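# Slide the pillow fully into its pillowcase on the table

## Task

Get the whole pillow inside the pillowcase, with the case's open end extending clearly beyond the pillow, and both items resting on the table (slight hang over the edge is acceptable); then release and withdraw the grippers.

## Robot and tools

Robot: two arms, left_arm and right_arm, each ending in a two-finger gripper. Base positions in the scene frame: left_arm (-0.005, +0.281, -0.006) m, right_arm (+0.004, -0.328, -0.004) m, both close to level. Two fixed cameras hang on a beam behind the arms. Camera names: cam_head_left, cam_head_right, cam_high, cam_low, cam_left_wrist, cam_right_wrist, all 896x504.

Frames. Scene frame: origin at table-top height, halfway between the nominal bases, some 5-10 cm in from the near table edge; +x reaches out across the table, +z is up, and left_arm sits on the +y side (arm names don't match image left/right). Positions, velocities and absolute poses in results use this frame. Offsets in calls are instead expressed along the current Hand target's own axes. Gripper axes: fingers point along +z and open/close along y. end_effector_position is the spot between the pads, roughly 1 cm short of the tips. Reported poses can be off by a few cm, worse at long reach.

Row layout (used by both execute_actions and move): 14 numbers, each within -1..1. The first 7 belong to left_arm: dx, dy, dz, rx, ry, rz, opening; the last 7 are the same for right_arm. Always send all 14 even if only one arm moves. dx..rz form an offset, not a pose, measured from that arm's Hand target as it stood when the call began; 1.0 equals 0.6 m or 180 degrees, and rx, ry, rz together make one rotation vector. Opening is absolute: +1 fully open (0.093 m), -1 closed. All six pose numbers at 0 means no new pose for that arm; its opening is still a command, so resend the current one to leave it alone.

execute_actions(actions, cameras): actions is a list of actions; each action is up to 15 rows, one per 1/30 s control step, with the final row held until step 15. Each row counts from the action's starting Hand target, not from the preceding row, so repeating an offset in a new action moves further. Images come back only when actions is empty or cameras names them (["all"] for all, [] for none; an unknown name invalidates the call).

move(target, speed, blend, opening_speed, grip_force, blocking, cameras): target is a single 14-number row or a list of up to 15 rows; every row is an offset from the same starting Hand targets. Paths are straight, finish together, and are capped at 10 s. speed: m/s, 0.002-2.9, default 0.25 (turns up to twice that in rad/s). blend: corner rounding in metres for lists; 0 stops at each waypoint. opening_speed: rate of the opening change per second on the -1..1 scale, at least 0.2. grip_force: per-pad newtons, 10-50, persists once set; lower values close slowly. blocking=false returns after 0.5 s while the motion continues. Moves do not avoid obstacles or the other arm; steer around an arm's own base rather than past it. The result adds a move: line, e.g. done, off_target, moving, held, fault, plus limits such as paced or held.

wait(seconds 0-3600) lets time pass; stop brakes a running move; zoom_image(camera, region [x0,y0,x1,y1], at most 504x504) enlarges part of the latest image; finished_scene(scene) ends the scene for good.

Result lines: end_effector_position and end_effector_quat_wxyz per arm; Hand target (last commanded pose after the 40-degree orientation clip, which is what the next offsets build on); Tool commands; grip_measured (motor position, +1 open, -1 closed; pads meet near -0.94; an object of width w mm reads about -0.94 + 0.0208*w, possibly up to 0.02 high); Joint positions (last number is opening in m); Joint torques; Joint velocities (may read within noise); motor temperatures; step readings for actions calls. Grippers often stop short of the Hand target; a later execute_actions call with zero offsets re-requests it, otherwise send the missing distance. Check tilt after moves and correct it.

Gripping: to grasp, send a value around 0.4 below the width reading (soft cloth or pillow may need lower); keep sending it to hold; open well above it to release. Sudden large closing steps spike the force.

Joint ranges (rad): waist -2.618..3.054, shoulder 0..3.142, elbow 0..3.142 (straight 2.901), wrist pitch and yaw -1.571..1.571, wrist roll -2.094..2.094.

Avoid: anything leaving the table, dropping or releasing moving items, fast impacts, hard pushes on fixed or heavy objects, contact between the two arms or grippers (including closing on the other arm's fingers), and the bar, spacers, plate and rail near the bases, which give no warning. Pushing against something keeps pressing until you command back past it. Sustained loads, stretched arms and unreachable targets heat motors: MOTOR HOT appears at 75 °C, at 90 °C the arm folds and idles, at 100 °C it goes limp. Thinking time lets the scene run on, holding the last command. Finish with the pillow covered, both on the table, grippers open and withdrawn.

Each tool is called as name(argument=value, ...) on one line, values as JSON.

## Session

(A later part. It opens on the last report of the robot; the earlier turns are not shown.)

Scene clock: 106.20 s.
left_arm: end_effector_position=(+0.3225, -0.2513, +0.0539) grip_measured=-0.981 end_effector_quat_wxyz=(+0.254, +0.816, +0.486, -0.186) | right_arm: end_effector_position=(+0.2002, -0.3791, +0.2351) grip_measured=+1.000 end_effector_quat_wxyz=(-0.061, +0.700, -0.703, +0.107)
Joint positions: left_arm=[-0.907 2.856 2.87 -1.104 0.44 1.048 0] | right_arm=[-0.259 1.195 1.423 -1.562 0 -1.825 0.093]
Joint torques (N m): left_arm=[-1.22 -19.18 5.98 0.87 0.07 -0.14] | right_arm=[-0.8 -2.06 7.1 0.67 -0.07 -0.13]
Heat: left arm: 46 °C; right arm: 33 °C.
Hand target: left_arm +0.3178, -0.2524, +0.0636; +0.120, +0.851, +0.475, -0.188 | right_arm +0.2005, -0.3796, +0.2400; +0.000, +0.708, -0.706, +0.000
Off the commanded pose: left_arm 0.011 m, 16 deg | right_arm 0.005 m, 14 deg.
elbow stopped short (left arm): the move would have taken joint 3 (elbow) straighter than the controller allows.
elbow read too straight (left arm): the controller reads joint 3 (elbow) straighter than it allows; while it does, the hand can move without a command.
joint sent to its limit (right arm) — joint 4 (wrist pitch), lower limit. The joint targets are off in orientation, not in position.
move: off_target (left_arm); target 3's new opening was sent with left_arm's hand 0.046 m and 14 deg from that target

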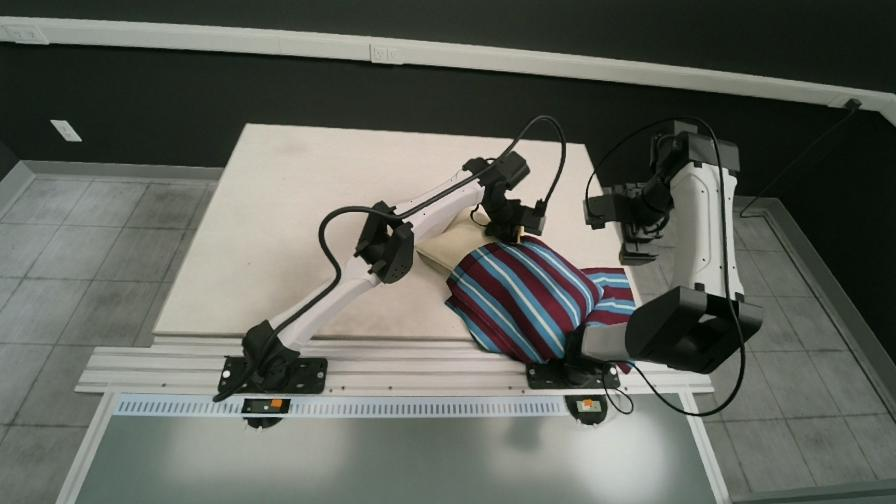

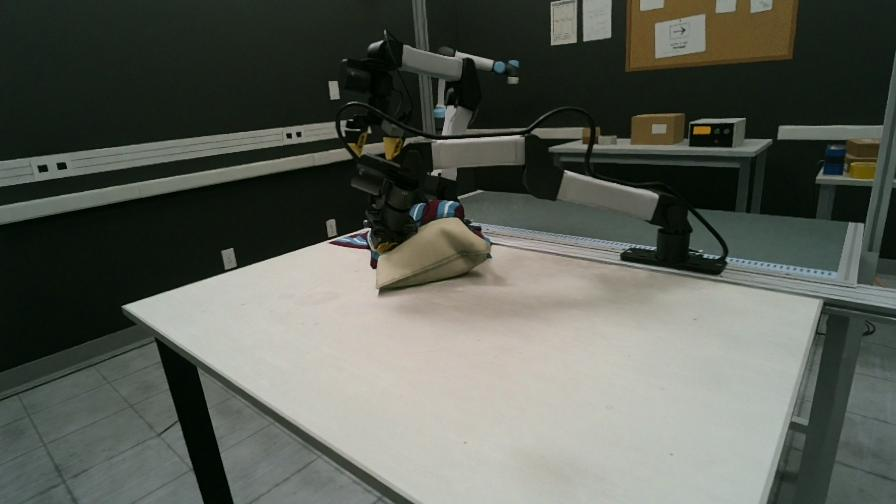

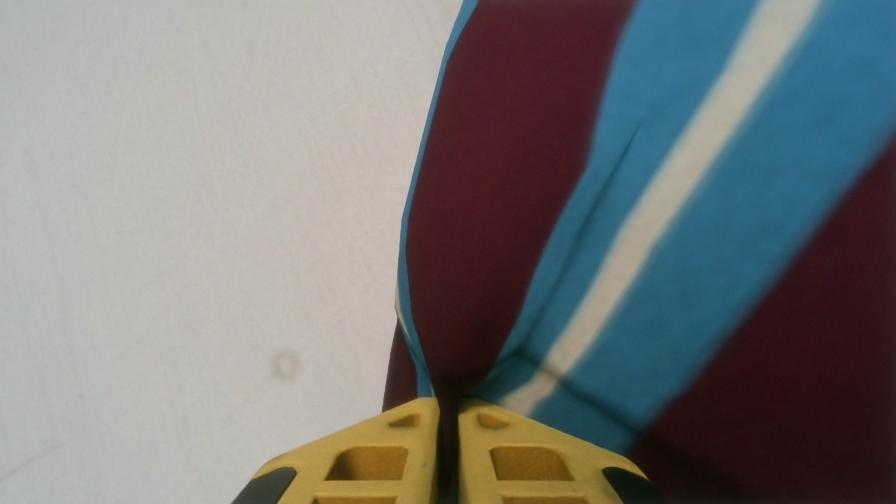

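move(target=[0.355,-0.057,-0.181,-0.096,0.006,-0.2,-1,0,0,0,0,0,0,1], speed=0.15, cameras=["cam_head_left","cam_high","cam_low"])

Scene clock: 110.10 s.
left_arm: end_effector_position=(+0.4059, -0.0471, +0.0603) grip_measured=-0.981 end_effector_quat_wxyz=(+0.176, +0.646, +0.724, -0.165) | right_arm: end_effector_position=(+0.2002, -0.3791, +0.2351) grip_measured=+1.000 end_effector_quat_wxyz=(-0.061, +0.700, -0.703, +0.107)
Joint positions: left_arm=[-0.554 2.36 2.026 -0.95 0.396 0.844 0] | right_arm=[-0.259 1.195 1.423 -1.562 0 -1.825 0.093]
Joint torques (N m): left_arm=[1.22 -17.28 5.31 0.61 -0.35 -0.05] | right_arm=[-0.8 -2.04 7.13 0.68 -0.06 -0.13]
Heat: left arm: 48 °C; right arm: 33 °C.
Hand target: left_arm +0.4129, -0.0305, +0.0681; +0.176, +0.638, +0.737, -0.136 | right_arm +0.2005, -0.3796, +0.2400; +0.000, +0.708, -0.706, +0.000
Off the commanded pose: left_arm 0.020 m, 4 deg | right_arm 0.005 m, 14 deg.
joint sent to its limit (right arm) — joint 4 (wrist pitch), lower limit. The joint targets are off in orientation, not in position.
move: off_target (left_arm)

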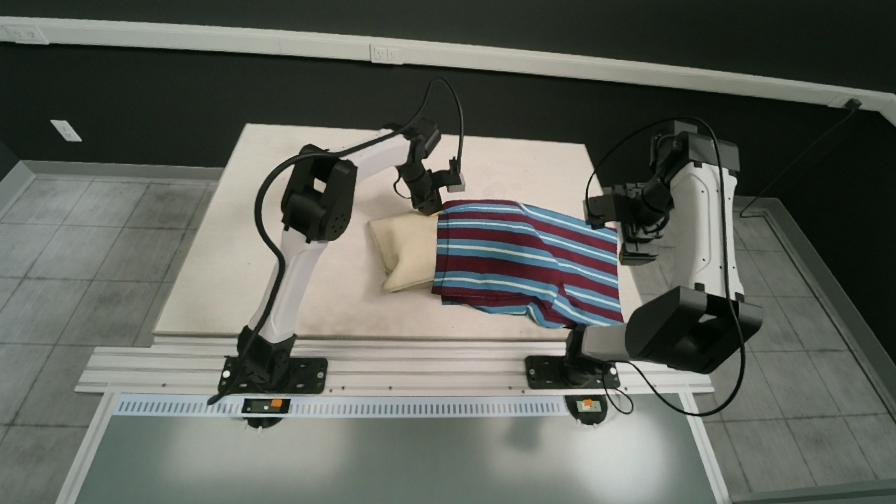

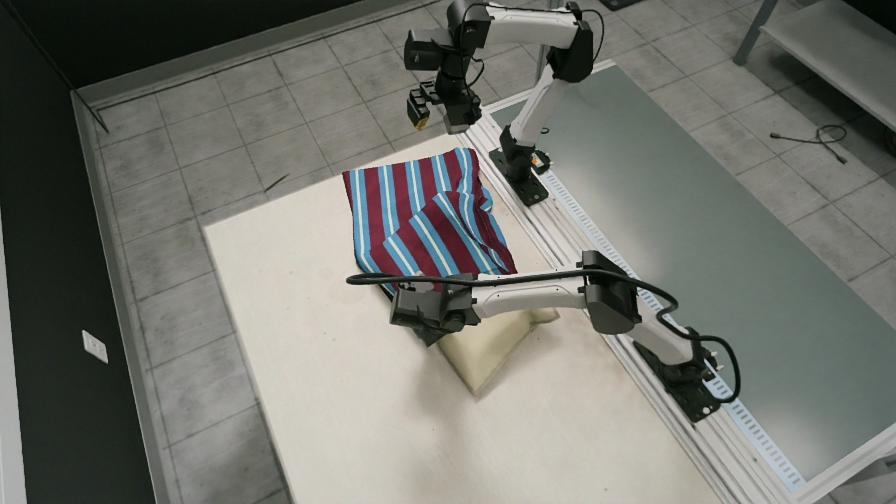

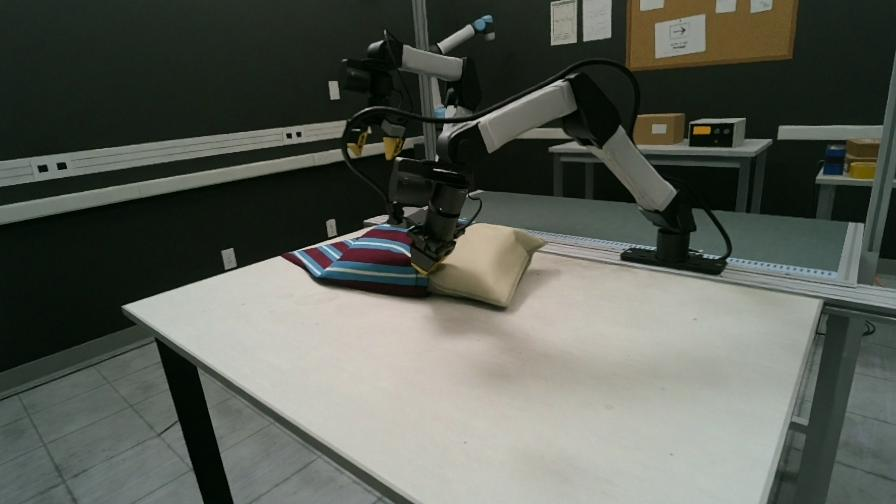

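move(target=[[0,0,0,0,0,0,-1,-0.4,0.0175,0.067,0,0,0,1],[0,0,0,0,0,0,-1,-0.533,0.0175,0.233,0,0,0,1]], blend=0.03, cameras=["cam_head_left","cam_right_wrist"])

Scene clock: 117.67 s.
left_arm: end_effector_position=(+0.4061, -0.0467, +0.0601) grip_measured=-0.981 end_effector_quat_wxyz=(+0.176, +0.646, +0.725, -0.164) | right_arm: end_effector_position=(+0.1881, -0.0669, +0.1043) grip_measured=+1.000 end_effector_quat_wxyz=(+0.006, +0.709, -0.705, +0.006)
Joint positions: left_arm=[-0.554 2.36 2.026 -0.95 0.393 0.844 0] | right_arm=[0.952 1.769 1.444 -1.26 -0.001 -0.623 0.093]
Joint torques (N m): left_arm=[1.43 -17.26 5.37 0.61 -0.31 -0.04] | right_arm=[-0.02 -6.78 5.5 0.62 -0.09 0.03]
Motor temperatures (°C): left_arm=[24 52 34 26 26 25 24] | right_arm=[23 30 34 28 25 27 26]
Heat: left arm: 52 °C; right arm: 34 °C.
Hand target: left_arm +0.4129, -0.0304, +0.0681; +0.176, +0.638, +0.737, -0.136 | right_arm +0.1896, -0.0599, +0.1001; +0.000, +0.708, -0.707, +0.000
Off the commanded pose: left_arm 0.019 m, 4 deg | right_arm 0.008 m, 1 deg.
move: done

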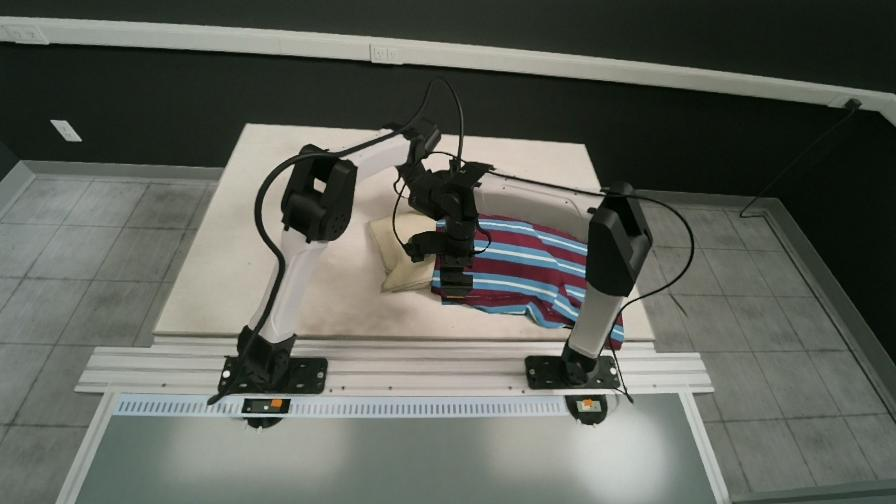

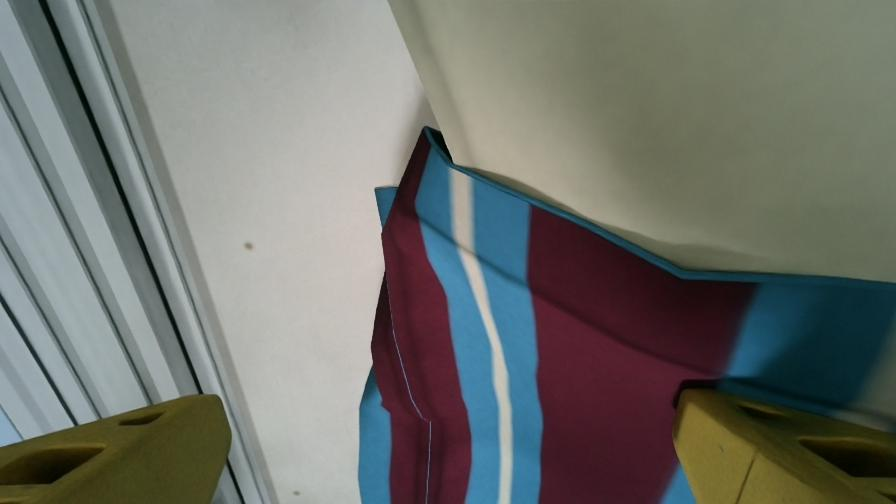

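move(target=[[0,0,0,0,0,0,-1,-0.055,0.008,0.18,0,0,0,1],[0,0,0,0,0,0,-1,-0.055,0.008,0.18,0,0,0,-1],[0.083,0.046,-0.282,0,0,0,-1,-0.1,0.083,-0.15,0,0,0,-1]], speed=0.15, opening_speed=1, cameras=["cam_head_left","cam_high","cam_low","cam_right_wrist"])

Scene clock: 127.30 s.
left_arm: end_effector_position=(+0.3971, +0.0772, +0.1914) grip_measured=-0.982 end_effector_quat_wxyz=(+0.148, +0.639, +0.736, -0.166) | right_arm: end_effector_position=(+0.1717, +0.0241, +0.1880) grip_measured=-0.979 end_effector_quat_wxyz=(-0.091, +0.702, -0.706, +0.000)
Joint positions: left_arm=[-0.316 2.253 2.396 -1.584 0.428 1.085 0] | right_arm=[1.144 1.9 1.934 -1.432 0.054 -0.424 0]
Joint torques (N m): left_arm=[2.62 -11.95 9.57 0.78 -0.04 0.11] | right_arm=[1.48 -9.78 6.83 -0.91 -0.53 0.21]
Motor temperatures (°C): left_arm=[24 56 34 26 26 25 24] | right_arm=[23 30 33 28 25 27 26]
Heat: left arm: 56 °C; right arm: 33 °C.
Hand target: left_arm +0.4193, +0.0901, +0.1996; +0.176, +0.638, +0.737, -0.136 | right_arm +0.1396, +0.0001, +0.1900; +0.000, +0.708, -0.706, +0.001
Off the commanded pose: left_arm 0.027 m, 5 deg | right_arm 0.040 m, 10 deg.
joint read past its limit (left arm) — joint 4 (wrist pitch), lower limit.
joint sent to its limit (right arm) — joint 4 (wrist pitch), lower limit. The joint targets are off in orientation, not in position.
joint at its limit (left arm) — joint 4 (wrist pitch), lower limit.
move: off_target (left_arm, right_arm); target 2's new opening was sent with right_arm's hand 0.031 m and 3 deg from that target

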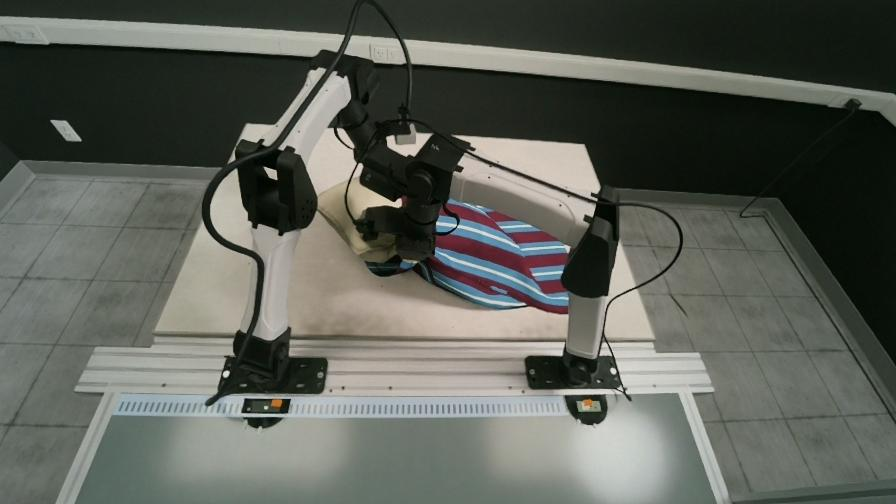

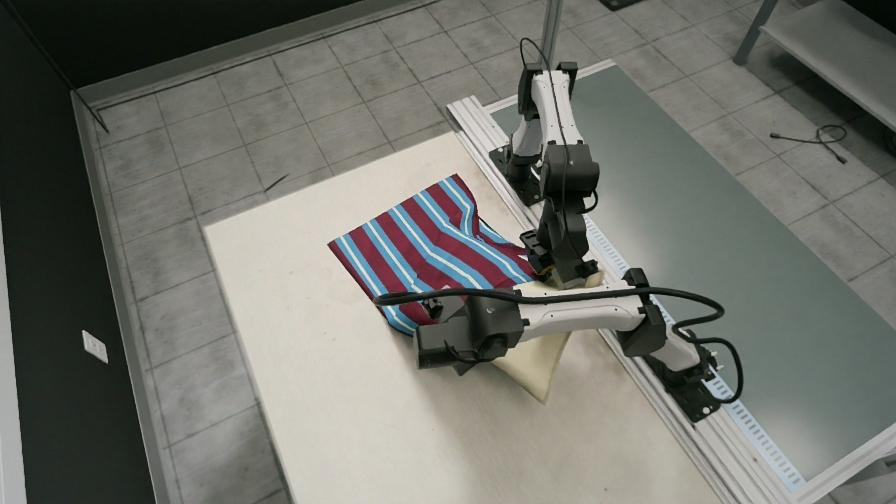

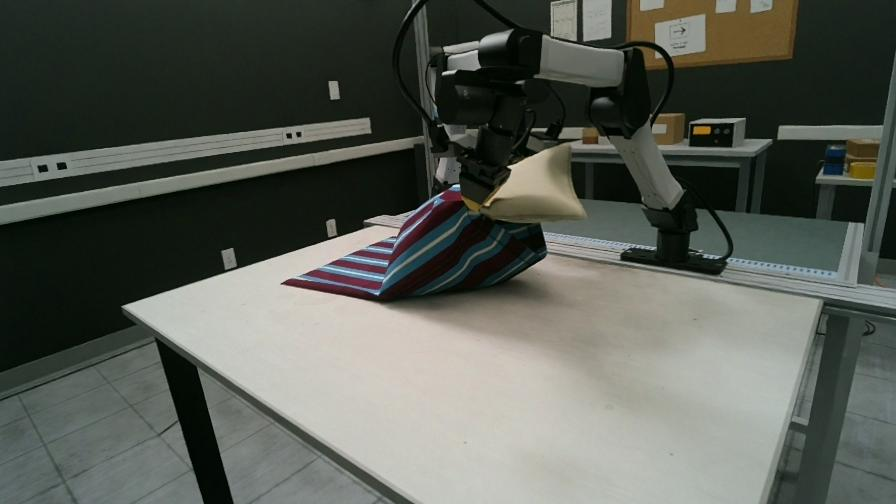

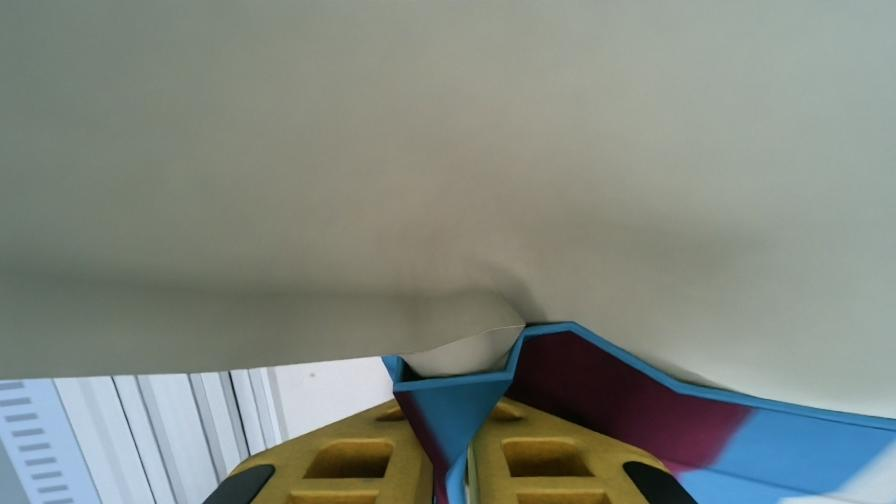

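move(target=[[0.0155,-0.02,0.305,0,0,0,-1,0,-0.033,0.25,0,0,0,-1],[0.0155,-0.02,0.305,0,0,0,0.3,0,-0.033,0.25,0,0,0,1],[0.035,0,0.0755,0,0,0,0.3,0,-0.033,0.067,0,0,0,1],[0.43,-0.075,-0.109,0,0,0,1,0.1,-0.033,0.067,0,0,0,1]], speed=0.2, opening_speed=1.5, blend=[0,0,0.03,0], cameras=["cam_head_left","cam_high","cam_low","cam_right_wrist"])

Scene clock: 142.03 s.
left_arm: end_effector_position=(+0.3336, +0.3416, +0.1346) grip_measured=+1.000 end_effector_quat_wxyz=(+0.164, +0.634, +0.742, -0.147) | right_arm: end_effector_position=(+0.1552, -0.0567, +0.1445) grip_measured=+1.000 end_effector_quat_wxyz=(+0.014, +0.707, -0.707, -0.004)
Joint positions: left_arm=[0.368 1.952 1.712 -1.463 0.419 1.809 0.093] | right_arm=[1.043 1.742 1.573 -1.426 -0.026 -0.529 0.093]
Joint torques (N m): left_arm=[-0.09 -11.67 7.3 -0.06 0.48 0.06] | right_arm=[-1.06 -9.39 4.94 0.39 0.16 -0.14]
Heat: left arm: 52 °C; right arm: 34 °C.
Hand target: left_arm +0.3371, +0.3415, +0.1456; +0.176, +0.638, +0.737, -0.136 | right_arm +0.1595, -0.0599, +0.1498; +0.000, +0.708, -0.706, +0.001
Off the commanded pose: left_arm 0.012 m, 2 deg | right_arm 0.008 m, 2 deg.
move: off_target (left_arm); target 2's new opening was sent with left_arm's hand 0.027 m and 5 deg from that target; target 4's new opening was sent with left_arm's hand 0.012 m and 2 deg from that target

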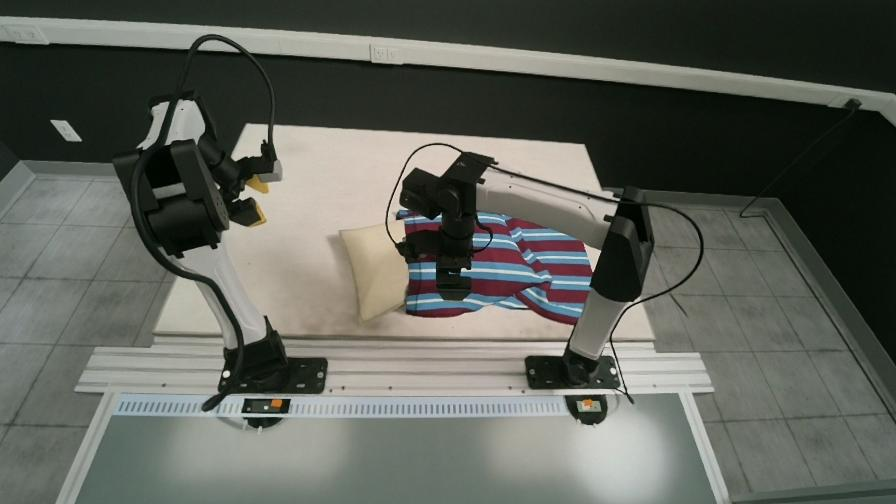

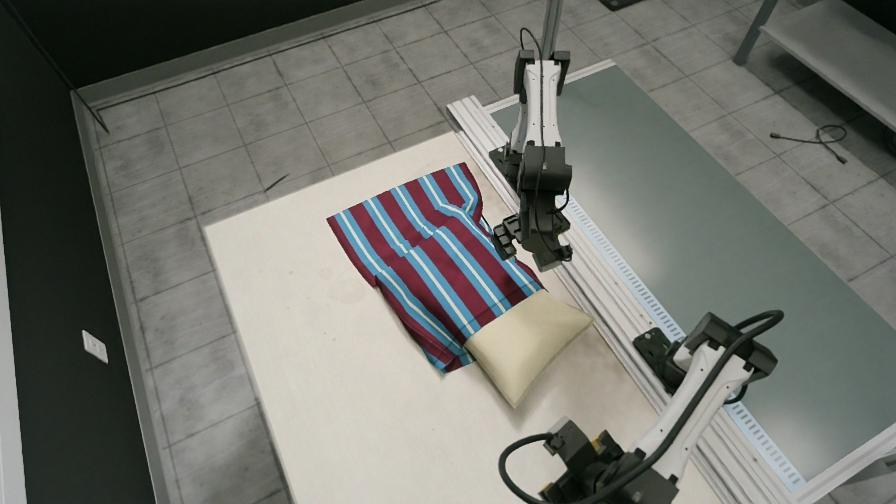

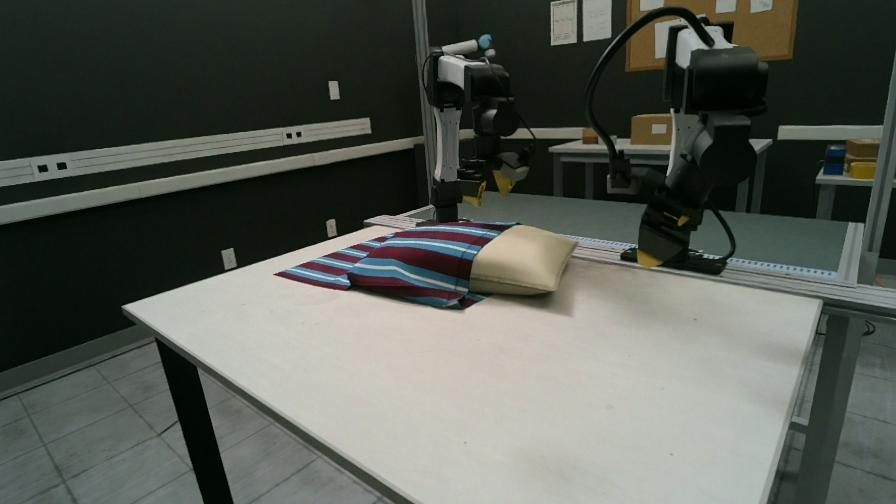

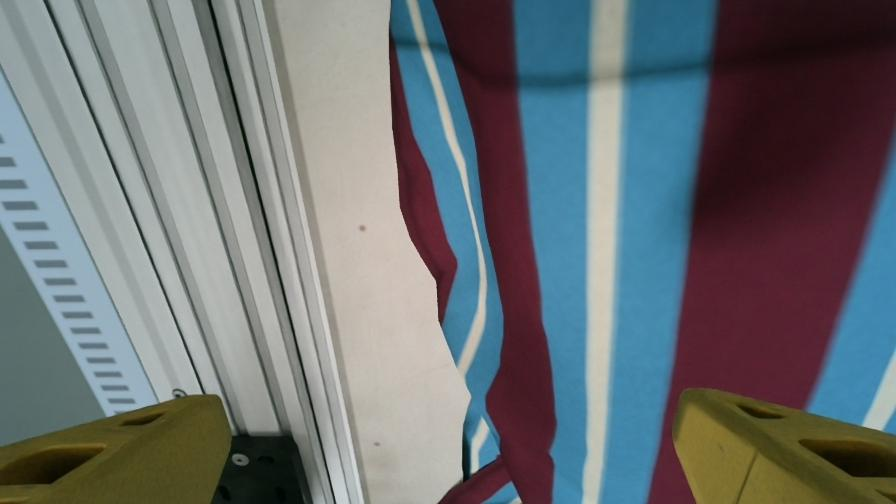

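move(target=[0.08,-0.162,0.183,0,0,0,1,-0.133,-0.4,0.083,0,0,0,1], cameras=["cam_head_left","cam_high","cam_left_wrist","cam_right_wrist"])

Scene clock: 146.63 s.
left_arm: end_effector_position=(+0.2422, +0.3205, +0.0192) grip_measured=+1.000 end_effector_quat_wxyz=(+0.167, +0.635, +0.739, -0.150) | right_arm: end_effector_position=(+0.3984, +0.0229, +0.1046) grip_measured=+1.000 end_effector_quat_wxyz=(-0.100, +0.701, -0.706, +0.000)
Joint positions: left_arm=[0.429 1.733 0.952 -0.954 0.419 1.883 0.093] | right_arm=[0.717 2.635 2.818 -1.556 -0.024 -0.843 0.093]
Joint torques (N m): left_arm=[0.54 -9.72 4.19 0.08 0.41 0.07] | right_arm=[-0.51 -11.77 7.12 0.58 0.1 -0.14]
Motor temperatures (°C): left_arm=[24 51 35 26 26 25 24] | right_arm=[23 35 33 28 25 27 26]
Heat: left arm: 51 °C; right arm: 35 °C.
Hand target: left_arm +0.2446, +0.3232, +0.0235; +0.176, +0.638, +0.737, -0.136 | right_arm +0.3995, +0.0201, +0.1002; +0.000, +0.708, -0.707, +0.001
Off the commanded pose: left_arm 0.006 m, 2 deg | right_arm 0.005 m, 11 deg.
joint sent to its limit (right arm) — joint 4 (wrist pitch), lower limit. The joint targets are off in orientation, not in position.
move: off_target (right_arm)

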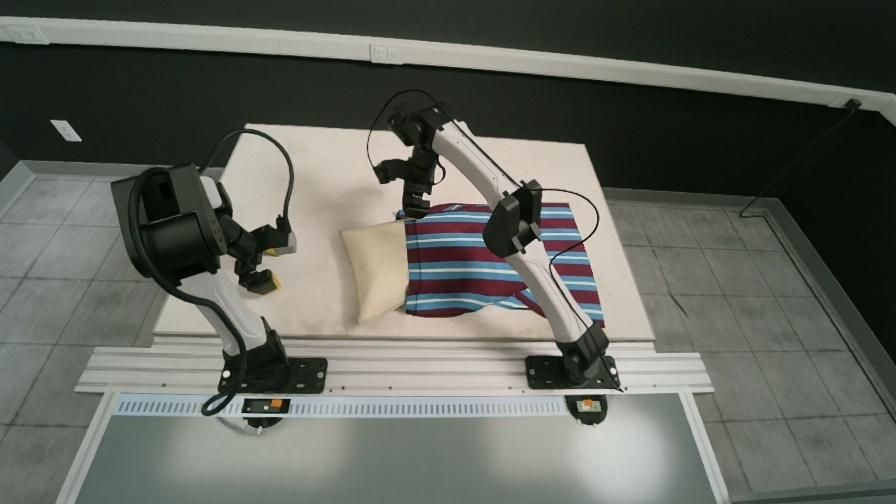

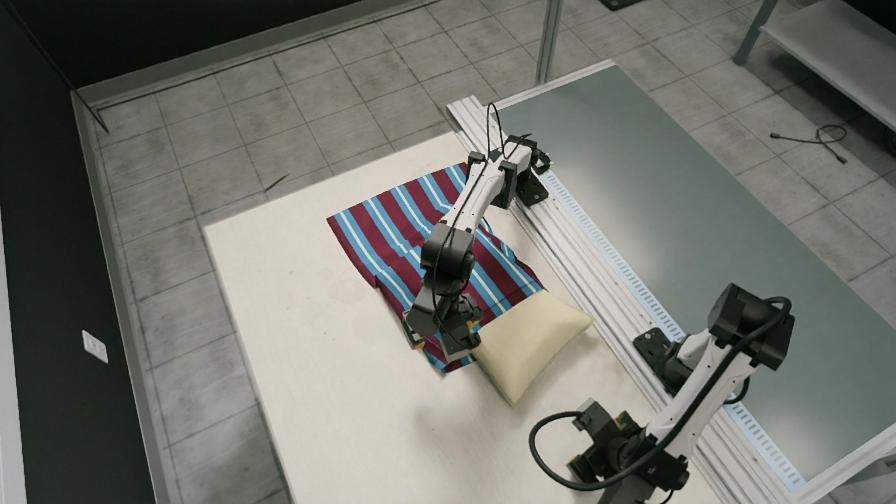

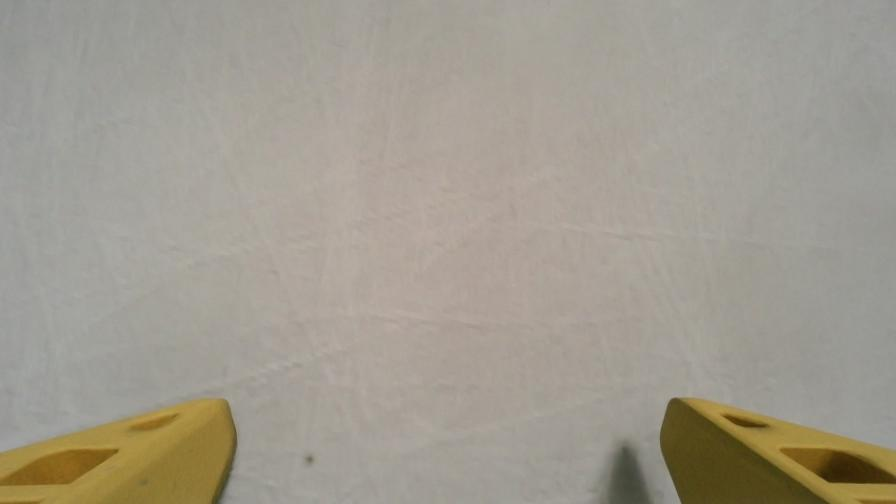

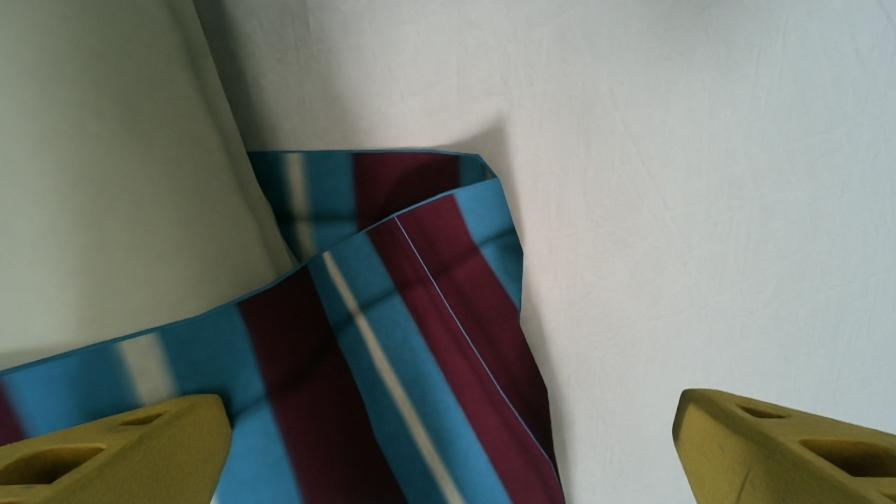

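move(target=[[0,0,0,0,0,0,1,-0.025,0.013,0.18,0,0,0,1],[0,0,0,0,0,0,1,-0.025,0.013,0.18,0,0,0,-1],[0,0,0,0,0,0,1,-0.045,0.0,0.09,0,0,0,-1]], speed=0.15, opening_speed=1, cameras=["cam_right_wrist"])

move(target=[-0.362,-0.037,0.169,0,0,0,1,0,0,0,0,0,0,-1], speed=0.13, cameras=["cam_head_left","cam_high","cam_low","cam_right_wrist"])

Scene clock: 155.03 s.
left_arm: end_effector_position=(+0.2423, +0.3206, +0.0192) grip_measured=+1.000 end_effector_quat_wxyz=(+0.167, +0.635, +0.739, -0.150) | right_arm: end_effector_position=(+0.3936, +0.0398, +0.0247) grip_measured=-0.987 end_effector_quat_wxyz=(-0.051, +0.708, -0.705, -0.005)
Joint positions: left_arm=[0.429 1.733 0.952 -0.954 0.419 1.883 0.093] | right_arm=[0.748 2.819 2.867 -1.52 -0.024 -0.824 0]
Joint torques (N m): left_arm=[0.47 -9.69 4.18 0.07 0.39 0.05] | right_arm=[0.16 -16.95 5.52 0.8 0.11 0.09]
Heat: left arm: 48 °C; right arm: 37 °C.
Hand target: left_arm +0.2447, +0.3232, +0.0235; +0.176, +0.638, +0.737, -0.136 | right_arm +0.3994, +0.0472, +0.0461; +0.000, +0.708, -0.707, +0.001
Off the commanded pose: left_arm 0.006 m, 2 deg | right_arm 0.023 m, 6 deg.
elbow stopped short (right arm): the move would have taken joint 3 (elbow) straighter than the controller allows.
elbow read too straight (right arm): the controller reads joint 3 (elbow) straighter than it allows; while it does, the hand can move without a command.
move: off_target (right_arm); target 2's new opening was sent with right_arm's hand 0.034 m and 3 deg from that target

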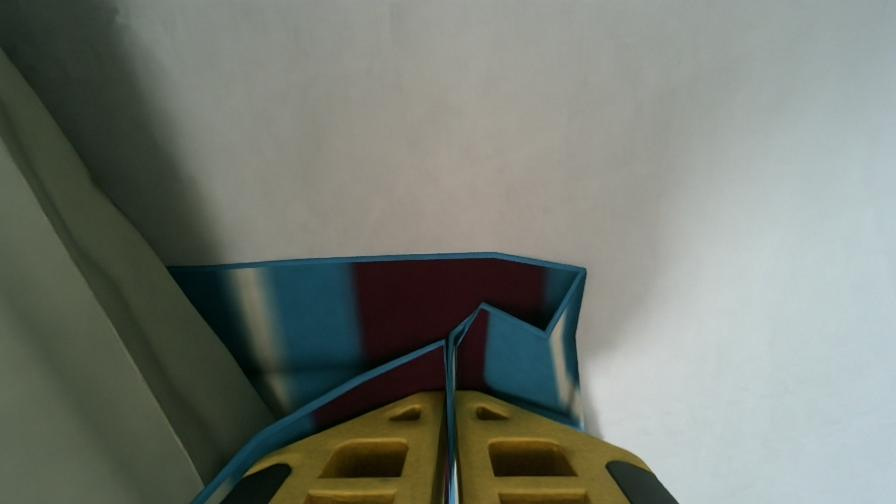

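Scene clock: 157.67 s.
left_arm: end_effector_position=(+0.2428, +0.0944, +0.0195) grip_measured=+1.000 end_effector_quat_wxyz=(+0.151, +0.634, +0.745, -0.143) | right_arm: end_effector_position=(+0.3941, +0.0397, +0.0248) grip_measured=-0.987 end_effector_quat_wxyz=(-0.051, +0.707, -0.705, -0.003)
Joint positions: left_arm=[-0.458 1.652 0.866 -0.574 0.359 0.914 0.093] | right_arm=[0.748 2.819 2.867 -1.519 -0.021 -0.824 0]
Joint torques (N m): left_arm=[-1.18 -6.23 7.91 1 0.27 -0.08] | right_arm=[0.14 -16.99 5.49 0.79 0.09 0.08]
Heat: left arm: 47 °C; right arm: 38 °C.
Hand target: left_arm +0.2584, +0.0829, +0.0256; +0.176, +0.638, +0.737, -0.136 | right_arm +0.3995, +0.0473, +0.0461; +0.000, +0.708, -0.706, +0.001
Off the commanded pose: left_arm 0.020 m, 3 deg | right_arm 0.023 m, 6 deg.
elbow stopped short (right arm): the move would have taken joint 3 (elbow) straighter than the controller allows.
elbow read too straight (right arm): the controller reads joint 3 (elbow) straighter than it allows; while it does, the hand can move without a command.
move: off_target (left_arm)

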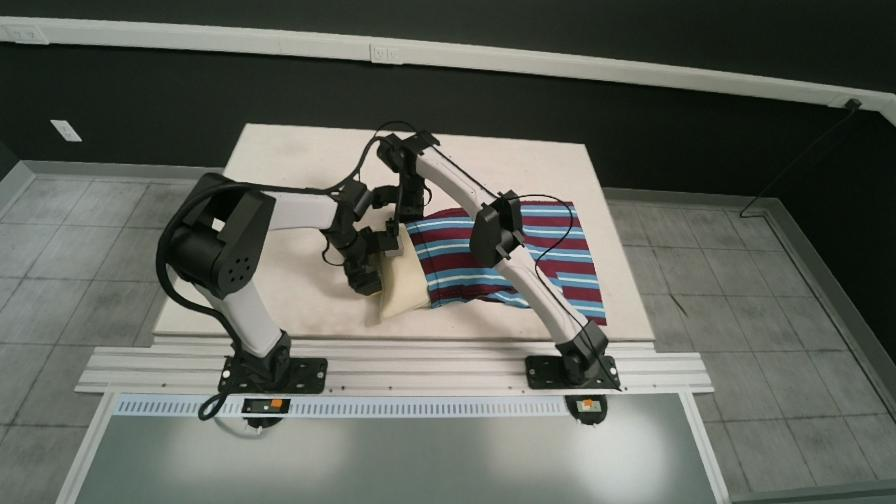

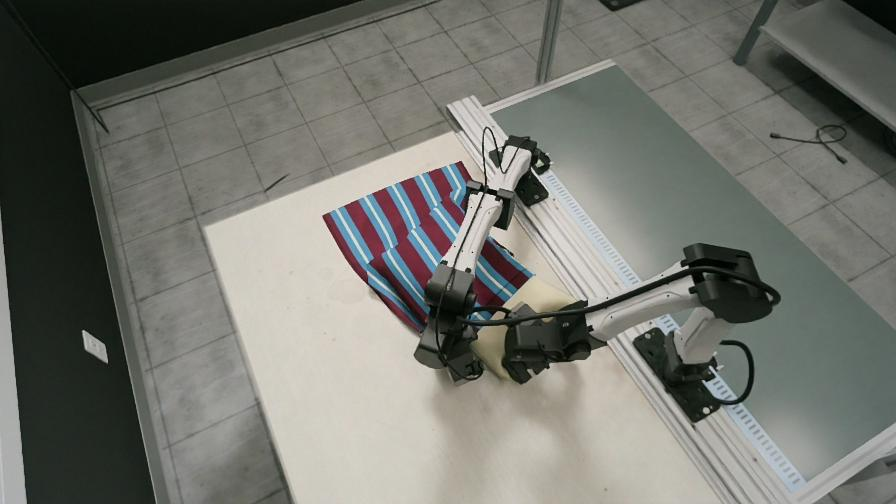

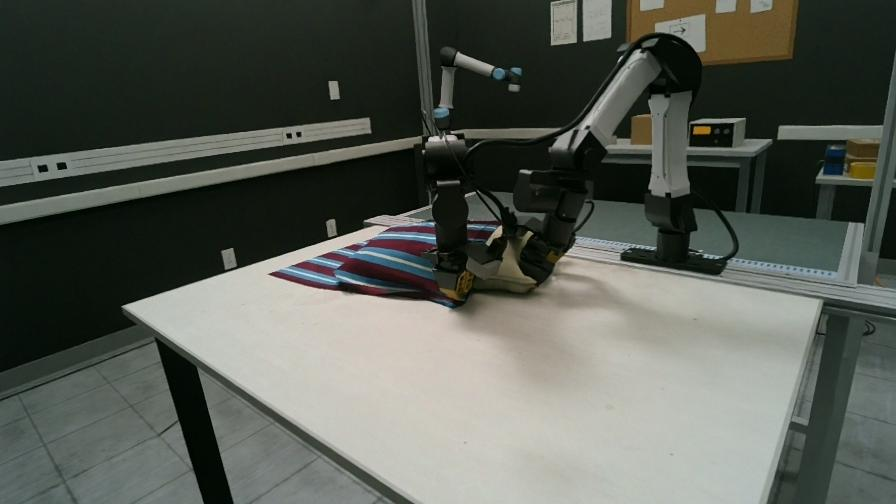

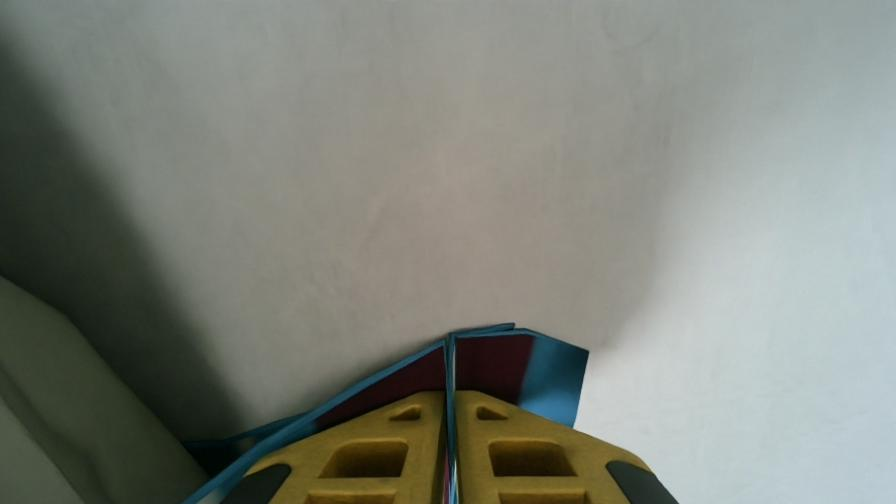

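move(target=[-0.09,0,0.04,0,0,0,1,0,0,0,0,0,0,-1], speed=0.13, cameras=["cam_head_left","cam_high","cam_left_wrist","cam_right_wrist"])

Scene clock: 160.87 s.
left_arm: end_effector_position=(+0.2528, +0.0419, +0.0199) grip_measured=+1.000 end_effector_quat_wxyz=(+0.144, +0.632, +0.749, -0.136) | right_arm: end_effector_position=(+0.3947, +0.0390, +0.0248) grip_measured=-0.987 end_effector_quat_wxyz=(-0.051, +0.707, -0.705, -0.001)
Joint positions: left_arm=[-0.606 1.769 1.006 -0.556 0.308 0.755 0.093] | right_arm=[0.748 2.819 2.867 -1.519 -0.016 -0.824 0]
Joint torques (N m): left_arm=[-1.36 -7.1 8.29 1.15 0.32 -0.03] | right_arm=[0.16 -16.96 5.52 0.79 0.05 0.08]
Motor temperatures (°C): left_arm=[24 46 34 26 26 25 24] | right_arm=[23 40 34 28 25 27 26]
Heat: left arm: 46 °C; right arm: 40 °C.
Hand target: left_arm +0.2673, +0.0244, +0.0275; +0.176, +0.638, +0.737, -0.136 | right_arm +0.3995, +0.0473, +0.0461; +0.000, +0.708, -0.706, +0.001
Off the commanded pose: left_arm 0.024 m, 4 deg | right_arm 0.023 m, 6 deg.
elbow stopped short (right arm): the move would have taken joint 3 (elbow) straighter than the controller allows.
elbow read too straight (right arm): the controller reads joint 3 (elbow) straighter than it allows; while it does, the hand can move without a command.
move: off_target (left_arm)

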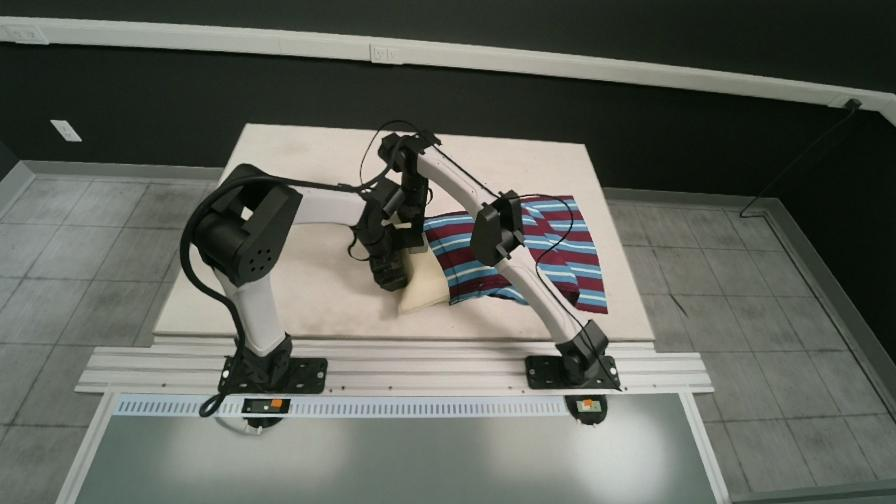

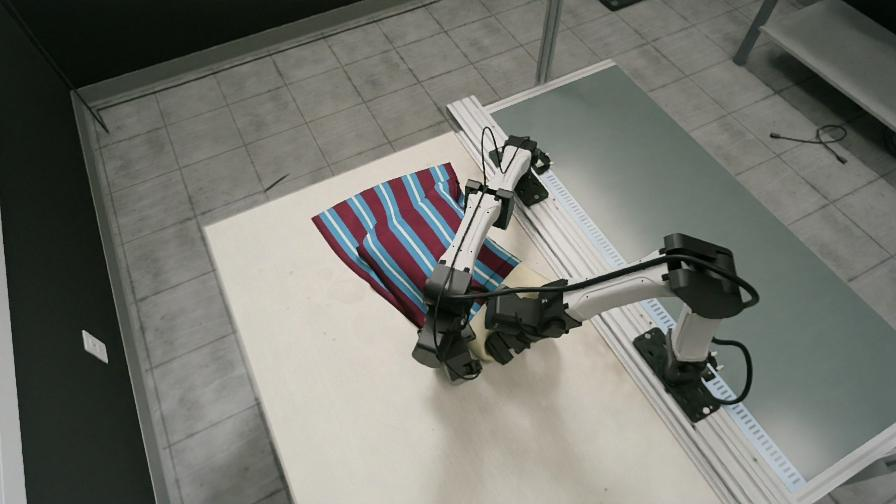

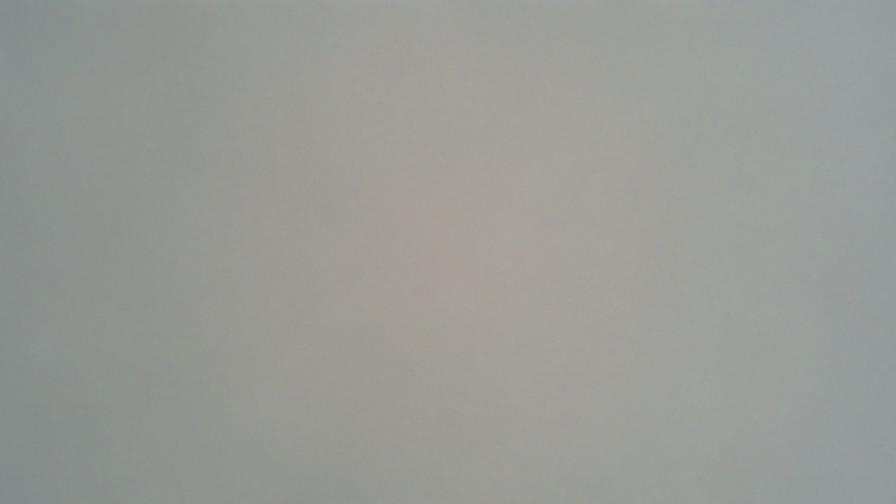

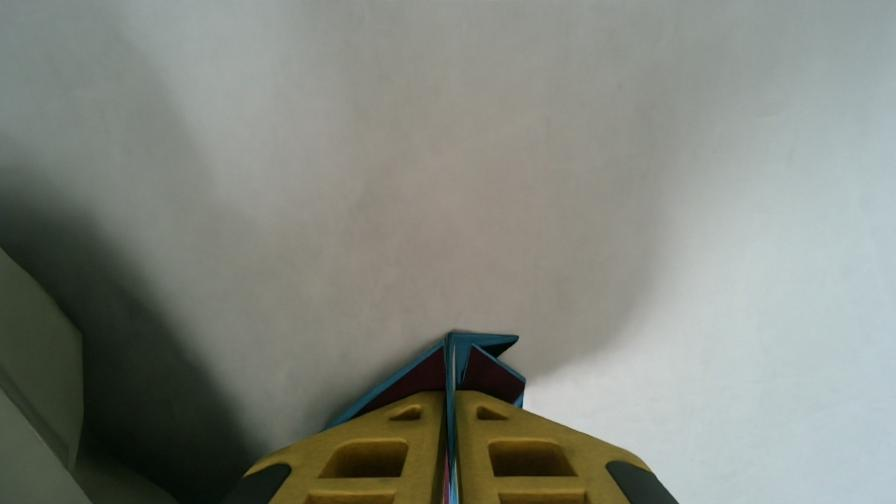

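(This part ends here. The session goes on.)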